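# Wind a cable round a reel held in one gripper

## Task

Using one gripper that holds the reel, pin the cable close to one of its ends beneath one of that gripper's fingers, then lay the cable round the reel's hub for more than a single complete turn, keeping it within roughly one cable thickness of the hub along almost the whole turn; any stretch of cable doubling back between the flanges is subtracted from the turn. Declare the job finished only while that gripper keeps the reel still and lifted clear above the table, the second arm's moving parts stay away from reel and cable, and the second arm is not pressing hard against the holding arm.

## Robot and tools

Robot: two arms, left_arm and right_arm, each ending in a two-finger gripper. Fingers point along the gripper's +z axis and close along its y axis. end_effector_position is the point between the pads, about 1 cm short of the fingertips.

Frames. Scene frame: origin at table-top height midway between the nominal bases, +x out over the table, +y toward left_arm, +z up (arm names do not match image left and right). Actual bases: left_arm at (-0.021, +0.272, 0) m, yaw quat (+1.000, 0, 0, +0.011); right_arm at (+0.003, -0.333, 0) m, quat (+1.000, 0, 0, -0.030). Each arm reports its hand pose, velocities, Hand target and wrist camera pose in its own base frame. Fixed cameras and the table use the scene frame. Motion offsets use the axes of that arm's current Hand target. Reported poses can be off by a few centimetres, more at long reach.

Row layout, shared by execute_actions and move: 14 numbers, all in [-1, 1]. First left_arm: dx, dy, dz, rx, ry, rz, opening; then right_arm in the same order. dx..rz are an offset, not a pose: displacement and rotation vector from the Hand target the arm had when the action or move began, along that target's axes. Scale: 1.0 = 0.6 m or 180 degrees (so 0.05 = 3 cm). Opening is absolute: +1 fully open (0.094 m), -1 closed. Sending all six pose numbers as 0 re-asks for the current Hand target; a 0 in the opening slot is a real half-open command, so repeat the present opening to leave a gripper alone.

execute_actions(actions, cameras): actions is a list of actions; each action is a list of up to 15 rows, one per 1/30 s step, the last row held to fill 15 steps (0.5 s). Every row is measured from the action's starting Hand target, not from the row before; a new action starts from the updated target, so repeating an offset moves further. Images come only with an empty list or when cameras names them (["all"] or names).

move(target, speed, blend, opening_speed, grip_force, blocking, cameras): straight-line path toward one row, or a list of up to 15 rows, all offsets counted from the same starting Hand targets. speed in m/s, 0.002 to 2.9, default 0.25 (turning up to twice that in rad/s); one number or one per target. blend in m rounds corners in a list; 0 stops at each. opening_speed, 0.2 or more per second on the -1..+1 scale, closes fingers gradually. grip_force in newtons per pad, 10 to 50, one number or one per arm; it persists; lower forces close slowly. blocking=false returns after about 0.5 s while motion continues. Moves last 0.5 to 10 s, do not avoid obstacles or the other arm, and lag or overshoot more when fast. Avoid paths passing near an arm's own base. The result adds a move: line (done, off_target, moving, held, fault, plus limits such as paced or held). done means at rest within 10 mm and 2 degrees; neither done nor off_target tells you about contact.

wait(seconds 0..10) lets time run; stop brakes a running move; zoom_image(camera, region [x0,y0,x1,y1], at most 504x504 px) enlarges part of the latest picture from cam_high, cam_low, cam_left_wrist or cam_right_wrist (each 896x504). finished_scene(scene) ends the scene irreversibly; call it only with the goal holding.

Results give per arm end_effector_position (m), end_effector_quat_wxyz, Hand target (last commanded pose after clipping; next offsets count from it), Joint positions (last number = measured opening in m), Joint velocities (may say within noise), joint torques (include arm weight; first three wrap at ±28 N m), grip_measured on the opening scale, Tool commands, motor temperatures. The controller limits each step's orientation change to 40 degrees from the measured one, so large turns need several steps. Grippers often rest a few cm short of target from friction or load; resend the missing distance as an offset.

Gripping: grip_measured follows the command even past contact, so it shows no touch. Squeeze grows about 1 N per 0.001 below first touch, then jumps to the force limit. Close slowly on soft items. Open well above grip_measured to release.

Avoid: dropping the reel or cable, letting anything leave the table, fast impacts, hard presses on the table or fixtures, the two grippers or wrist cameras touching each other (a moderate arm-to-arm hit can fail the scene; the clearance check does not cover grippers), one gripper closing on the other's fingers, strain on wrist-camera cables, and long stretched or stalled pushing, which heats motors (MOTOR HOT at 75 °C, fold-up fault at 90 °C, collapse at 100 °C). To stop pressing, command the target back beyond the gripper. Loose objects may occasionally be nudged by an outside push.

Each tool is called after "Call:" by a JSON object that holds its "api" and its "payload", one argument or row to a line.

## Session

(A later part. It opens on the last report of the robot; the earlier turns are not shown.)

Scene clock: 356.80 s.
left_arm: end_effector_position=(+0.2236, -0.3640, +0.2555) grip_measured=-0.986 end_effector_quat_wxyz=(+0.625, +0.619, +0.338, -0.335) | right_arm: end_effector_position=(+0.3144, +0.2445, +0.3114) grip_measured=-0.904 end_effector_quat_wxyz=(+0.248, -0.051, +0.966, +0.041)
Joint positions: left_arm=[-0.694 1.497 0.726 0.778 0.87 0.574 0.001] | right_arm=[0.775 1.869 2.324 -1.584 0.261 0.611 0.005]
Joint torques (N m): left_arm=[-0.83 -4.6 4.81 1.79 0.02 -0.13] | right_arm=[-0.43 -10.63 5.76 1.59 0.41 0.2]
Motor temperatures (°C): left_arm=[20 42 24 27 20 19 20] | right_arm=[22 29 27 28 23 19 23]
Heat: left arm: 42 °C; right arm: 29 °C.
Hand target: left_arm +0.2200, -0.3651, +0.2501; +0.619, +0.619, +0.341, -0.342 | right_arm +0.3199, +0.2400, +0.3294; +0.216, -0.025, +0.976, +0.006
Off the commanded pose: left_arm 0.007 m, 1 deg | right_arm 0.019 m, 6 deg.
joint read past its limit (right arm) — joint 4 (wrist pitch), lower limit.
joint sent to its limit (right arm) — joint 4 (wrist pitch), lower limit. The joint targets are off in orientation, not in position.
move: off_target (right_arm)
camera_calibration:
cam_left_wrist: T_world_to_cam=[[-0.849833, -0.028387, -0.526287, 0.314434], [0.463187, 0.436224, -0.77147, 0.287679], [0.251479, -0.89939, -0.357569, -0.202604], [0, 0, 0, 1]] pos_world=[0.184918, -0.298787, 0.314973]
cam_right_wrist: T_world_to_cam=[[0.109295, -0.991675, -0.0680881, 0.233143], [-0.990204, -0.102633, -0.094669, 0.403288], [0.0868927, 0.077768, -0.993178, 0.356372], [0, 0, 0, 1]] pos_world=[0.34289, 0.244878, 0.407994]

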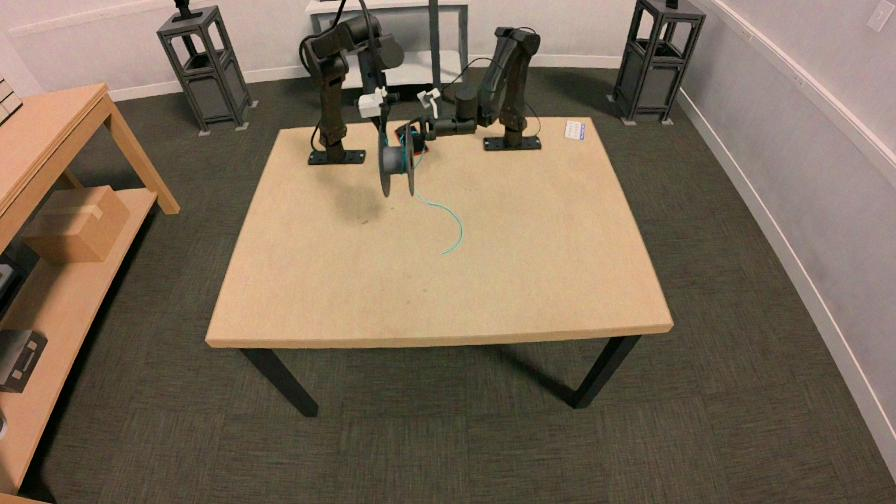

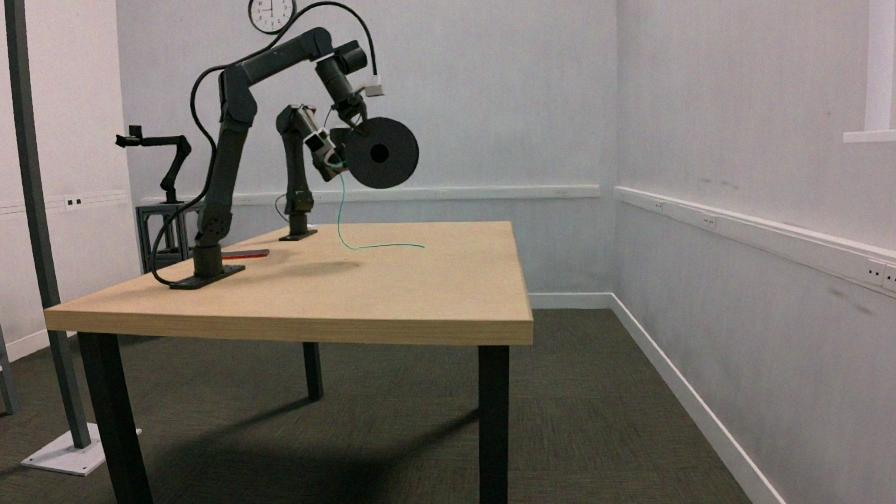

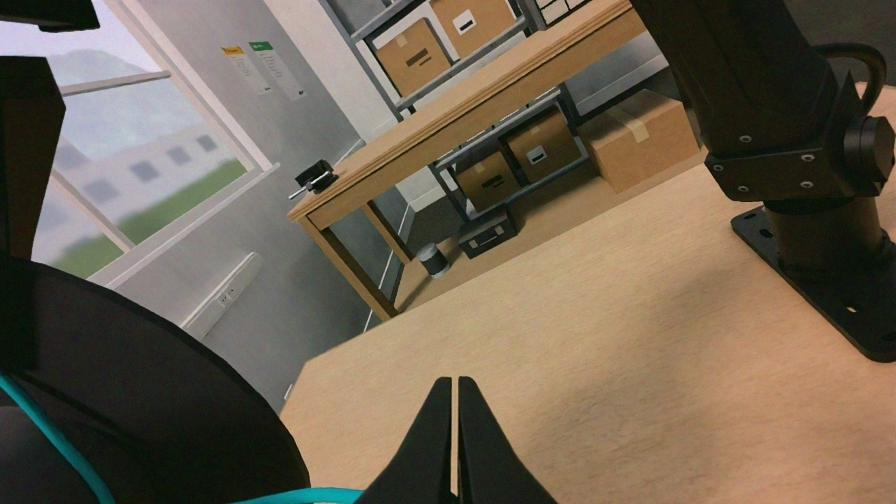

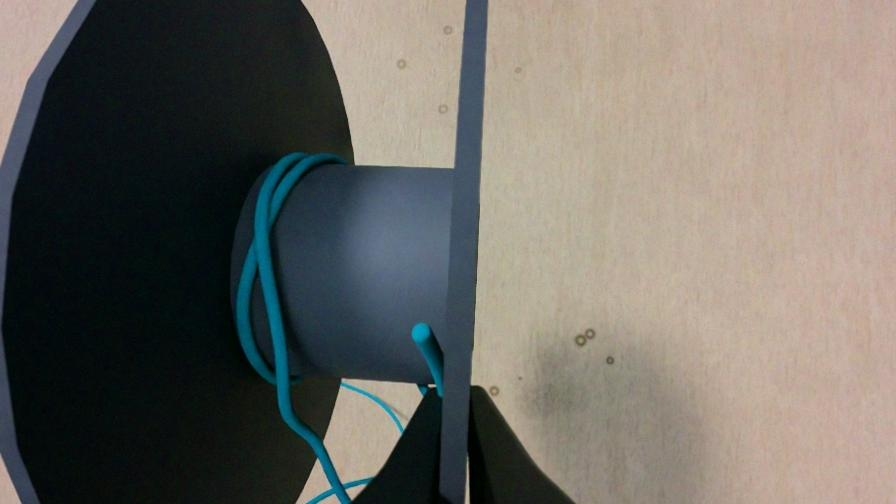

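Call:
{"api": "move", "payload": {
  "target": [0.135,-0.035,0,0,0,-0.1,-1,0,0,0,0,0,0,-1],
  "speed": 0.06,
  "cameras": ["all"]
}}

Call:
{"api": "zoom_image", "payload": {
  "camera": "cam_right_wrist",
  "region": [100, 80, 520, 504]
}}

Call:
{"api": "zoom_image", "payload": {
  "camera": "cam_low",
  "region": [300, 50, 470, 240]
}}

Call:
{"api": "zoom_image", "payload": {
  "camera": "cam_high",
  "region": [360, 80, 500, 240]
}}

Scene clock: 360.93 s.
left_arm: end_effector_position=(+0.2585, -0.3651, +0.1986) grip_measured=-0.986 end_effector_quat_wxyz=(+0.606, +0.547, +0.411, -0.406) | right_arm: end_effector_position=(+0.3123, +0.2470, +0.3099) grip_measured=-0.904 end_effector_quat_wxyz=(+0.242, -0.054, +0.968, +0.047)
Joint positions: left_arm=[-0.644 1.805 0.676 1.23 0.871 0.258 0.001] | right_arm=[0.775 1.869 2.321 -1.584 0.242 0.611 0.005]
Joint torques (N m): left_arm=[-0.47 -4.7 2.7 1.23 0.48 -0.11] | right_arm=[-0.46 -10.66 6 1.57 0.58 0.21]
Heat: left arm: 41 °C; right arm: 29 °C.
Hand target: left_arm +0.2456, -0.3652, +0.1703; +0.558, +0.559, +0.434, -0.434 | right_arm +0.3199, +0.2400, +0.3294; +0.216, -0.025, +0.976, +0.006
Off the commanded pose: left_arm 0.031 m, 7 deg | right_arm 0.022 m, 7 deg.
joint read past its limit (right arm) — joint 4 (wrist pitch), lower limit.
joint sent to its limit (right arm) — joint 4 (wrist pitch), lower limit. The joint targets are off in orientation, not in position.
move: off_target (left_arm, right_arm)
camera_calibration:
cam_left_wrist: T_world_to_cam=[[-0.948296, -0.0910081, -0.304059, 0.272517], [0.246308, 0.393167, -0.885862, 0.291144], [0.200166, -0.914952, -0.350422, -0.226616], [0, 0, 0, 1]] pos_world=[0.232077, -0.297009, 0.261364]
cam_right_wrist: T_world_to_cam=[[0.115996, -0.990061, -0.0795272, 0.236695], [-0.990583, -0.109449, -0.0822598, 0.399195], [0.072738, 0.0883201, -0.993433, 0.356704], [0, 0, 0, 1]] pos_world=[0.342034, 0.24653, 0.406023]

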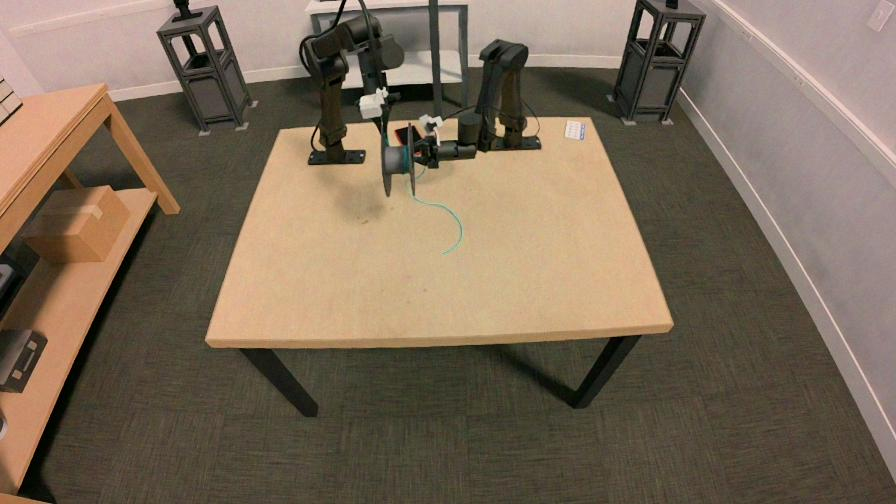

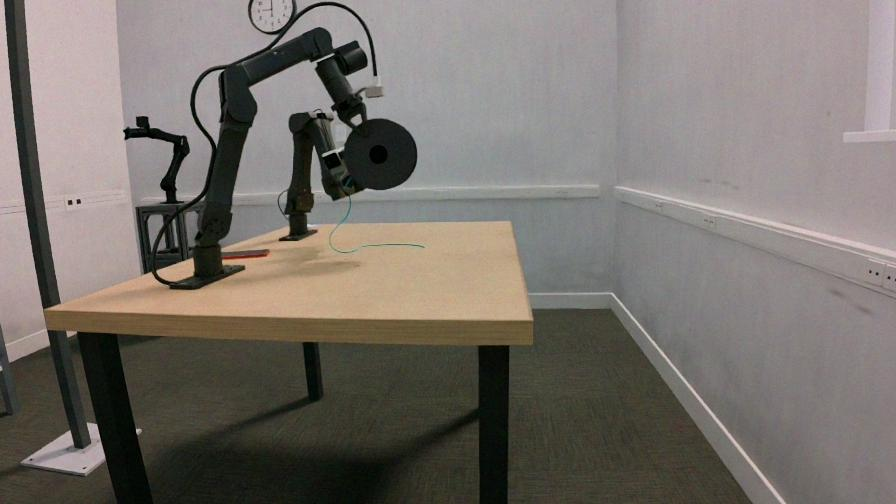

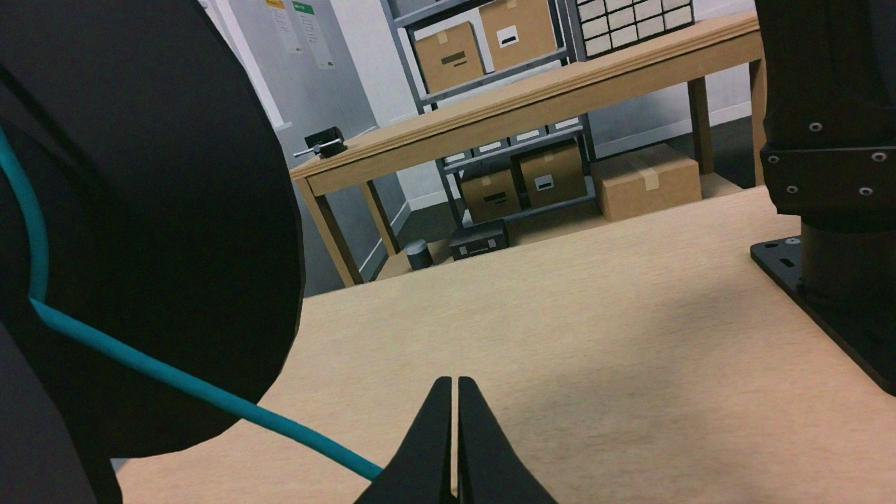

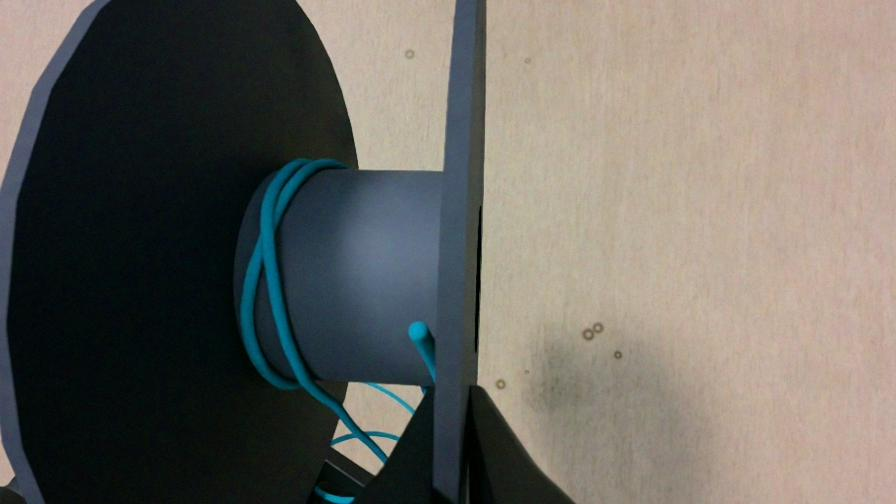

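Scaled by 1.189 from the camera's 896x504 image, which has a finer 1280x720 frame.

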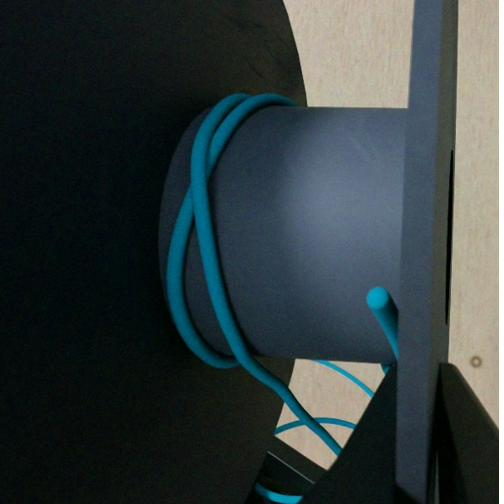

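Scaled by 2.653 from the camera's 896x504 image, which has a finer 1280x720 frame.

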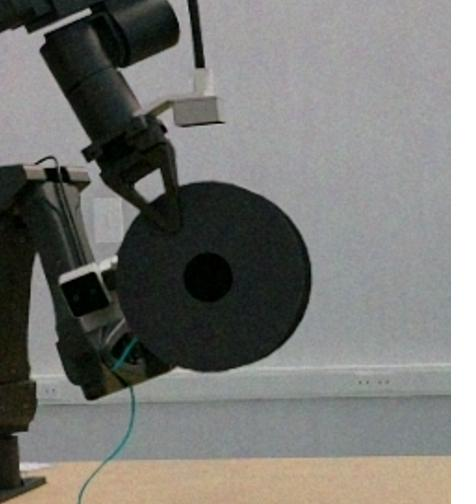

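Scaled by 3.150 from the camera's 896x504 image, which has a finer 1280x720 frame.

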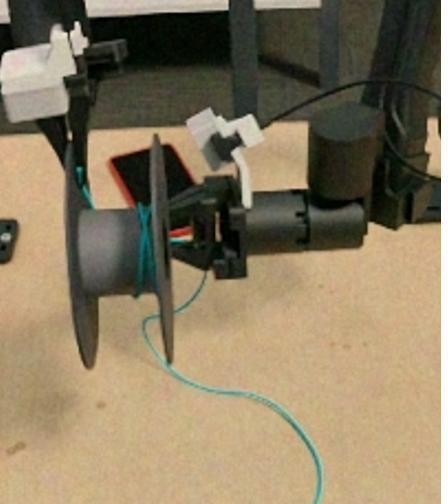

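Call:
{"api": "move", "payload": {
  "target": [-0.056,-0.017,0,0,0,0,-1,0,0,0,0,0,0,-1],
  "speed": 0.06,
  "cameras": ["cam_right_wrist","cam_left_wrist"]
}}

Scene clock: 363.03 s.
left_arm: end_effector_position=(+0.2432, -0.3636, +0.2127) grip_measured=-0.986 end_effector_quat_wxyz=(+0.593, +0.546, +0.424, -0.413) | right_arm: end_effector_position=(+0.3120, +0.2473, +0.3098) grip_measured=-0.904 end_effector_quat_wxyz=(+0.241, -0.054, +0.968, +0.048)
Joint positions: left_arm=[-0.669 1.69 0.65 1.108 0.849 0.251 0.001] | right_arm=[0.775 1.869 2.321 -1.584 0.24 0.611 0.005]
Joint torques (N m): left_arm=[-1.42 -6.91 3.64 1.2 0.3 -0.07] | right_arm=[-0.44 -10.67 5.94 1.57 0.59 0.2]
Heat: left arm: 40 °C; right arm: 29 °C.
Hand target: left_arm +0.2273, -0.3652, +0.2002; +0.558, +0.559, +0.434, -0.434 | right_arm +0.3199, +0.2401, +0.3294; +0.216, -0.025, +0.976, +0.006
Off the commanded pose: left_arm 0.020 m, 5 deg | right_arm 0.022 m, 7 deg.
joint read past its limit (right arm) — joint 4 (wrist pitch), lower limit.
joint sent to its limit (right arm) — joint 4 (wrist pitch), lower limit. The joint targets are off in orientation, not in position.
move: off_target (left_arm, right_arm)
camera_calibration:
cam_left_wrist: T_world_to_cam=[[-0.958849, -0.081558, -0.271951, 0.261645], [0.216702, 0.408631, -0.886601, 0.319831], [0.183437, -0.909048, -0.374142, -0.20598], [0, 0, 0, 1]] pos_world=[0.219354, -0.296599, 0.277651]
cam_right_wrist: T_world_to_cam=[[0.11688, -0.989828, -0.0811202, 0.237176], [-0.990588, -0.110332, -0.0810026, 0.398823], [0.0712285, 0.0898244, -0.993407, 0.356732], [0, 0, 0, 1]] pos_world=[0.341938, 0.246723, 0.405926]
Images, in order (width x height): cam_left_wrist 896x504, cam_right_wrist 896x504.

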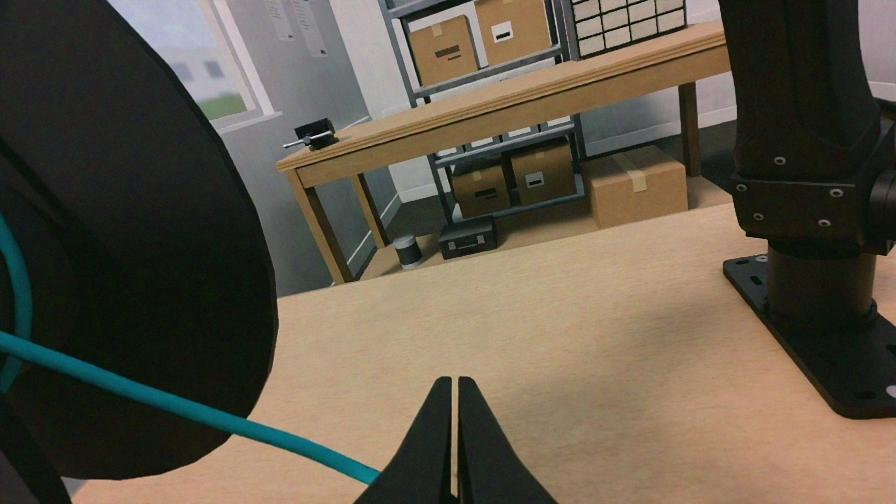

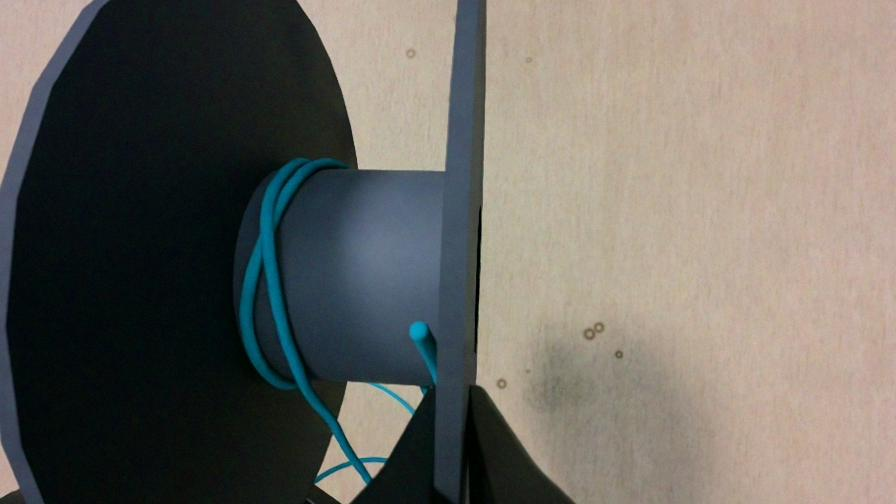

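Call:
{"api": "move", "payload": {
  "target": [0.02,0.02,0,0,0,0,-1,0,0,0,0,0,0,-1],
  "speed": 0.05
}}

Call:
{"api": "move", "payload": {
  "target": [0,0,0,0,0,0,-0.4,0,0,0,0,0,0,-1],
  "opening_speed": 0.4,
  "cameras": ["all"]
}}

Call:
{"api": "zoom_image", "payload": {
  "camera": "cam_high",
  "region": [360, 80, 500, 240]
}}

Call:
{"api": "zoom_image", "payload": {
  "camera": "cam_right_wrist",
  "region": [100, 80, 520, 504]
}}

Scene clock: 364.70 s.
left_arm: end_effector_position=(+0.2499, -0.3615, +0.2052) grip_measured=-0.986 end_effector_quat_wxyz=(+0.591, +0.546, +0.427, -0.413) | right_arm: end_effector_position=(+0.3120, +0.2473, +0.3098) grip_measured=-0.904 end_effector_quat_wxyz=(+0.241, -0.054, +0.968, +0.048)
Joint positions: left_arm=[-0.651 1.723 0.655 1.129 0.864 0.251 0.001] | right_arm=[0.775 1.869 2.321 -1.584 0.24 0.611 0.005]
Joint torques (N m): left_arm=[-0.29 -4.75 5.46 1.25 0.47 -0.07] | right_arm=[-0.46 -10.71 5.98 1.58 0.57 0.2]
Heat: left arm: 40 °C; right arm: 29 °C.
Hand target: left_arm +0.2419, -0.3652, +0.1917; +0.558, +0.558, +0.434, -0.434 | right_arm +0.3199, +0.2400, +0.3294; +0.216, -0.025, +0.976, +0.006
Off the commanded pose: left_arm 0.016 m, 5 deg | right_arm 0.022 m, 7 deg.
joint read past its limit (right arm) — joint 4 (wrist pitch), lower limit.
joint sent to its limit (right arm) — joint 4 (wrist pitch), lower limit. The joint targets are off in orientation, not in position.
move: off_target (left_arm, right_arm)

Scene clock: 366.40 s.
left_arm: end_effector_position=(+0.2427, -0.3625, +0.1917) grip_measured=-0.401 end_effector_quat_wxyz=(+0.562, +0.556, +0.436, -0.430) | right_arm: end_effector_position=(+0.3142, +0.2445, +0.3106) grip_measured=-0.904 end_effector_quat_wxyz=(+0.247, -0.052, +0.967, +0.041)
Joint positions: left_arm=[-0.651 1.734 0.655 1.081 0.909 0.251 0.028] | right_arm=[0.775 1.869 2.321 -1.584 0.26 0.611 0.005]
Joint torques (N m): left_arm=[-0.38 -5.52 5.64 1.64 0.07 -0.03] | right_arm=[-0.42 -10.63 6 1.58 0.43 0.18]
Heat: left arm: 40 °C; right arm: 29 °C.
Hand target: left_arm +0.2419, -0.3652, +0.1918; +0.558, +0.559, +0.434, -0.434 | right_arm +0.3199, +0.2401, +0.3294; +0.215, -0.025, +0.976, +0.006
Off the commanded pose: left_arm 0.003 m, 1 deg | right_arm 0.020 m, 6 deg.
joint read past its limit (right arm) — joint 4 (wrist pitch), lower limit.
joint sent to its limit (right arm) — joint 4 (wrist pitch), lower limit. The joint targets are off in orientation, not in position.
move: off_target (right_arm)
camera_calibration:
cam_left_wrist: T_world_to_cam=[[-0.973908, -0.0305041, -0.224885, 0.268668], [0.189284, 0.437498, -0.879072, 0.316541], [0.125202, -0.898702, -0.420309, -0.185929], [0, 0, 0, 1]] pos_world=[0.225021, -0.297385, 0.260534]
cam_right_wrist: T_world_to_cam=[[0.10932, -0.991765, -0.0667187, 0.232642], [-0.990392, -0.102958, -0.0923221, 0.402411], [0.0846925, 0.0761704, -0.993491, 0.356745], [0, 0, 0, 1]] pos_world=[0.342898, 0.244984, 0.407096]

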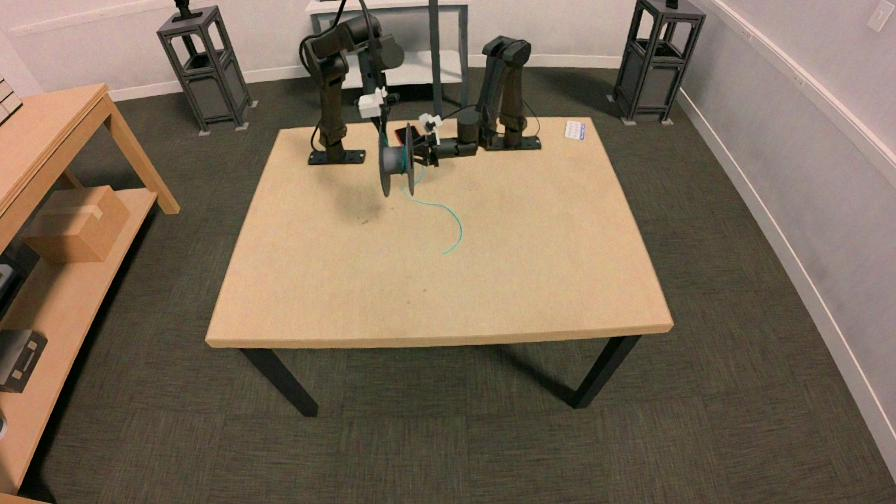

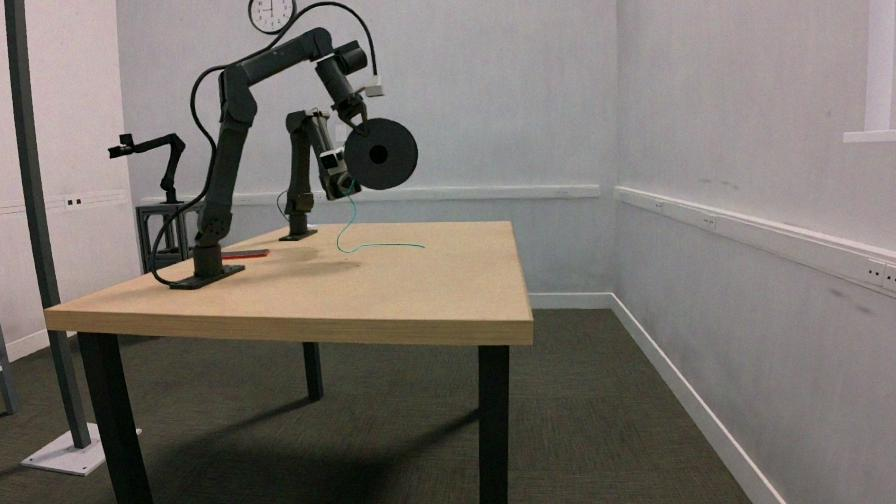

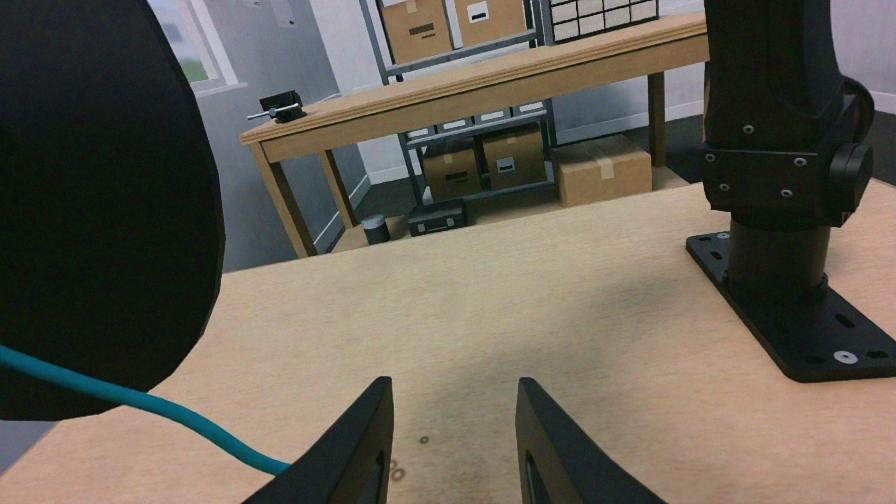

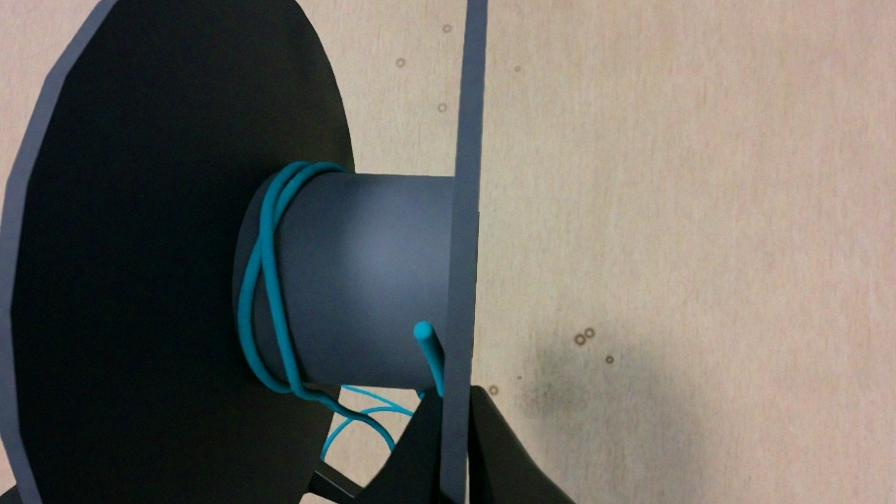

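Scaled by 3.150 from the camera's 896x504 image, which has a finer 1280x720 frame.

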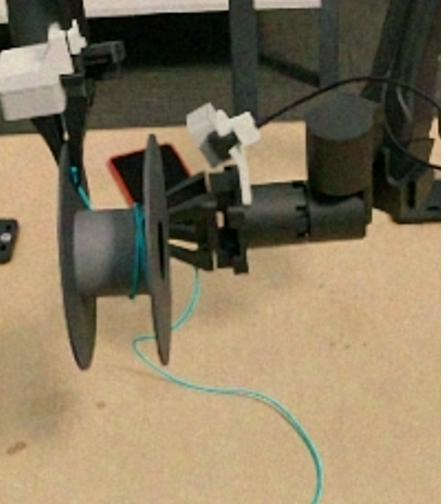

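Scaled by 1.189 from the camera's 896x504 image, which has a finer 1280x720 frame.

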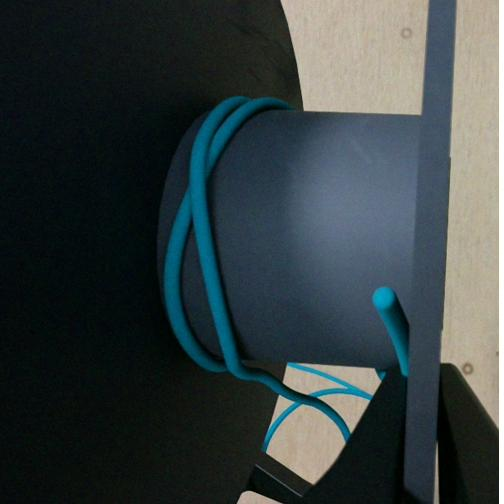

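Call:
{"api": "move", "payload": {
  "target": [0.01,-0.01,-0.25,0,0,0,-0.2,0,0,0,0,0,0,-1],
  "speed": 0.07,
  "cameras": ["all"]
}}

Call:
{"api": "zoom_image", "payload": {
  "camera": "cam_high",
  "region": [360, 80, 500, 240]
}}

Call:
{"api": "zoom_image", "payload": {
  "camera": "cam_right_wrist",
  "region": [100, 80, 520, 504]
}}

Call:
{"api": "zoom_image", "payload": {
  "camera": "cam_low",
  "region": [300, 50, 470, 270]
}}

Scene clock: 369.67 s.
left_arm: end_effector_position=(+0.2414, -0.2174, +0.1805) grip_measured=-0.201 end_effector_quat_wxyz=(+0.552, +0.554, +0.442, -0.440) | right_arm: end_effector_position=(+0.3143, +0.2444, +0.3106) grip_measured=-0.904 end_effector_quat_wxyz=(+0.247, -0.051, +0.967, +0.040)
Joint positions: left_arm=[-0.156 1.569 0.416 1.126 1.414 0.251 0.038] | right_arm=[0.775 1.869 2.321 -1.584 0.261 0.611 0.005]
Joint torques (N m): left_arm=[0.61 -5.67 3.55 1.55 0.12 0.02] | right_arm=[-0.47 -10.56 6.01 1.58 0.41 0.19]
Heat: left arm: 39 °C; right arm: 29 °C.
Hand target: left_arm +0.2378, -0.2152, +0.1844; +0.558, +0.558, +0.434, -0.434 | right_arm +0.3199, +0.2401, +0.3294; +0.215, -0.025, +0.976, +0.006
Off the commanded pose: left_arm 0.006 m, 1 deg | right_arm 0.020 m, 6 deg.
joint read past its limit (right arm) — joint 4 (wrist pitch), lower limit.
joint sent to its limit (right arm) — joint 4 (wrist pitch), lower limit. The joint targets are off in orientation, not in position.
move: off_target (right_arm)
camera_calibration:
cam_left_wrist: T_world_to_cam=[[-0.979823, -0.0196686, -0.198896, 0.268467], [0.170124, 0.440235, -0.881618, 0.249057], [0.104901, -0.897667, -0.428007, -0.0536075], [0, 0, 0, 1]] pos_world=[0.226303, -0.152485, 0.250026]
cam_right_wrist: T_world_to_cam=[[0.109011, -0.991834, -0.0661997, 0.232452], [-0.990382, -0.10266, -0.0927561, 0.402608], [0.0852025, 0.0756745, -0.993486, 0.356786], [0, 0, 0, 1]] pos_world=[0.342997, 0.244886, 0.407195]

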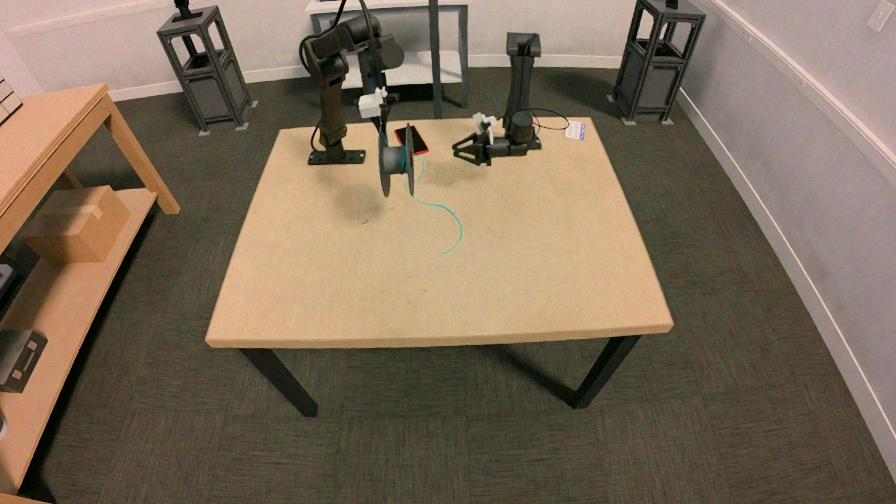

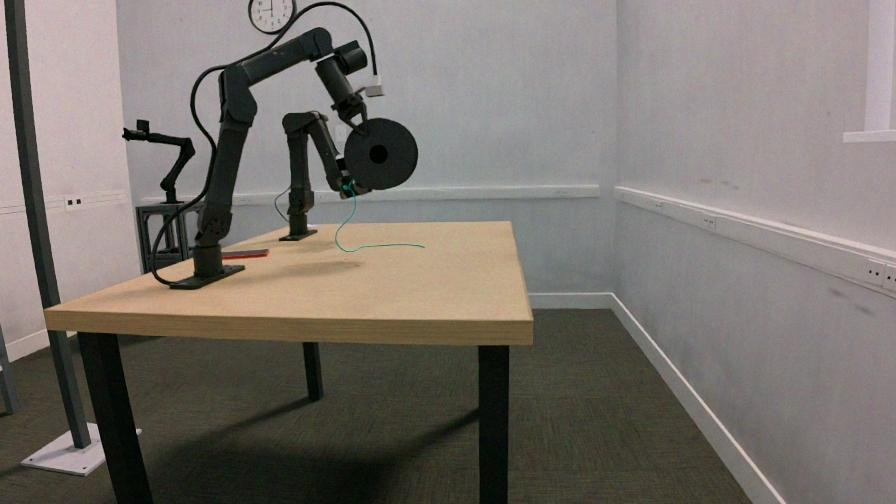

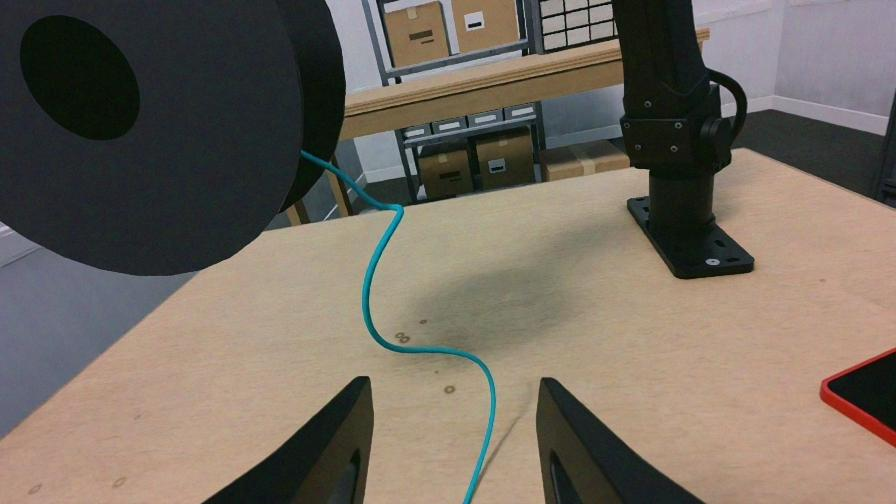

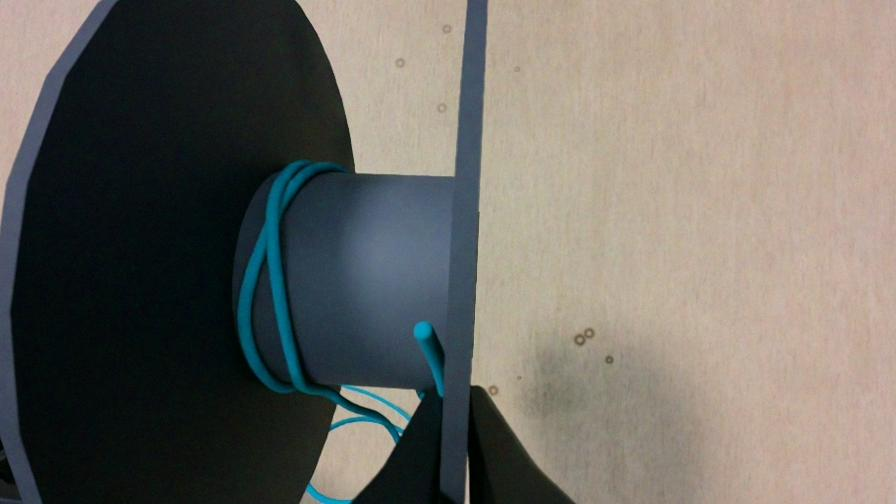

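Scaled by 3.150 from the camera's 896x504 image, which has a finer 1280x720 frame.

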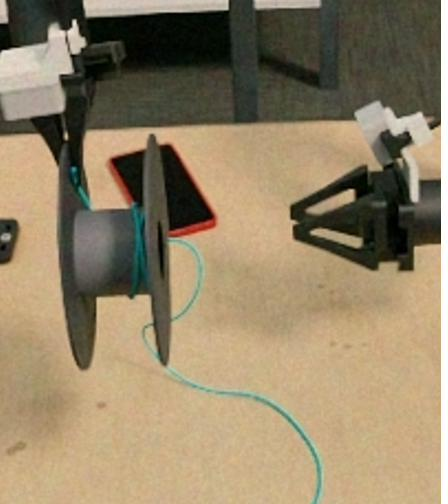

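Scaled by 1.189 from the camera's 896x504 image, which has a finer 1280x720 frame.

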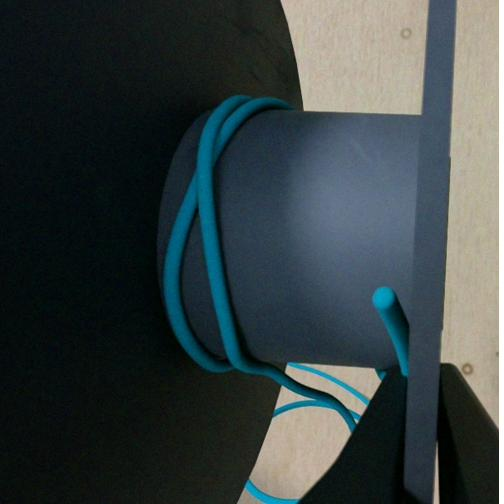

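Scaled by 2.291 from the camera's 896x504 image, which has a finer 1280x720 frame.

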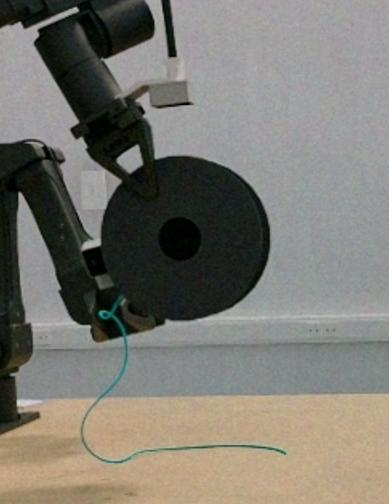

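Call:
{"api": "move", "payload": {
  "target": [-0.05,0.0,-0.15,0,0,0,-0.2,0,0,0,0,0,0,-1],
  "speed": 0.15,
  "cameras": ["cam_left_wrist","cam_right_wrist"]
}}

Call:
{"api": "zoom_image", "payload": {
  "camera": "cam_left_wrist",
  "region": [100, 0, 500, 400]
}}

Scene clock: 372.17 s.
left_arm: end_effector_position=(+0.2334, -0.1269, +0.2149) grip_measured=-0.201 end_effector_quat_wxyz=(+0.609, +0.505, +0.495, -0.360) | right_arm: end_effector_position=(+0.3143, +0.2444, +0.3106) grip_measured=-0.904 end_effector_quat_wxyz=(+0.247, -0.051, +0.967, +0.040)
Joint positions: left_arm=[0.243 1.248 0.292 1.119 1.572 0.098 0.038] | right_arm=[0.775 1.869 2.321 -1.584 0.261 0.611 0.005]
Joint torques (N m): left_arm=[0.53 -2.93 4 1.17 -0.05 -0.05] | right_arm=[-0.39 -10.61 5.98 1.58 0.42 0.17]
Heat: left arm: 39 °C; right arm: 29 °C.
Hand target: left_arm +0.2305, -0.1251, +0.2135; +0.558, +0.558, +0.434, -0.434 | right_arm +0.3199, +0.2401, +0.3294; +0.215, -0.025, +0.976, +0.006
Off the commanded pose: left_arm 0.004 m, 14 deg | right_arm 0.020 m, 6 deg.
joint read past its limit (right arm) — joint 4 (wrist pitch), lower limit.
joint sent to its limit (left arm) — joint 5 (wrist yaw), upper limit. The joint targets are off in orientation, not in position.
joint sent to its limit (right arm) — joint 4 (wrist pitch), lower limit. The joint targets are off in orientation, not in position.
move: off_target (left_arm, right_arm)
camera_calibration:
cam_left_wrist: T_world_to_cam=[[-0.939047, -0.252386, -0.233436, 0.237554], [0.0910112, 0.472283, -0.876736, 0.262345], [0.331524, -0.844541, -0.420526, -0.00457513], [0, 0, 0, 1]] pos_world=[0.200714, -0.0678099, 0.283537]
cam_right_wrist: T_world_to_cam=[[0.109011, -0.991834, -0.0661997, 0.232452], [-0.990382, -0.10266, -0.0927561, 0.402608], [0.0852025, 0.0756745, -0.993486, 0.356786], [0, 0, 0, 1]] pos_world=[0.342997, 0.244886, 0.407195]
Images, in order (width x height): cam_left_wrist 896x504, cam_right_wrist 896x504.

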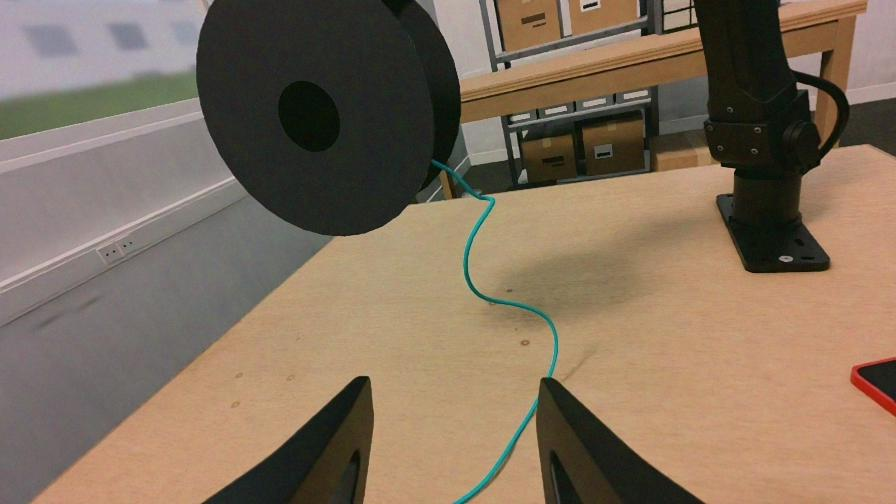

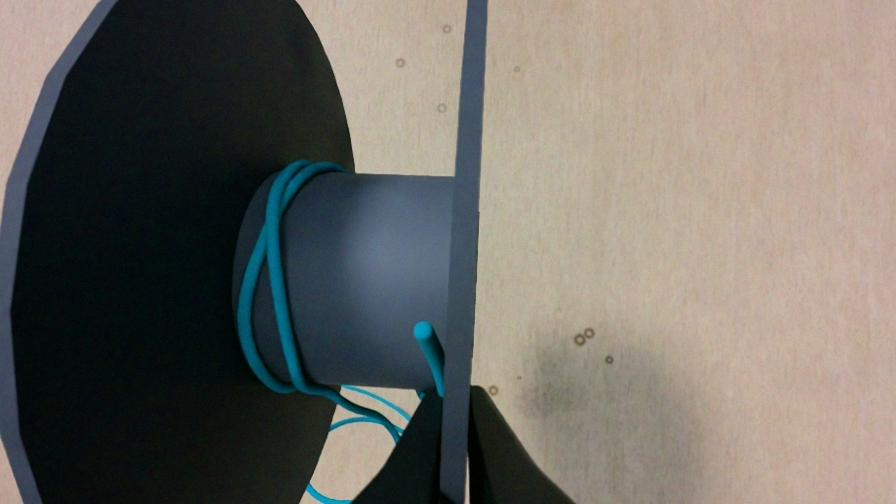

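Scaled by 1.260 from the camera's 896x504 image, which has a finer 1280x720 frame.

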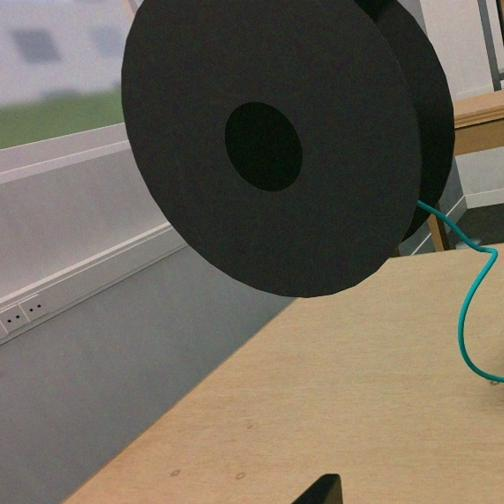

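Call:
{"api": "finished_scene", "payload": {
  "scene": 1
}}

The scene is finished: the task was done.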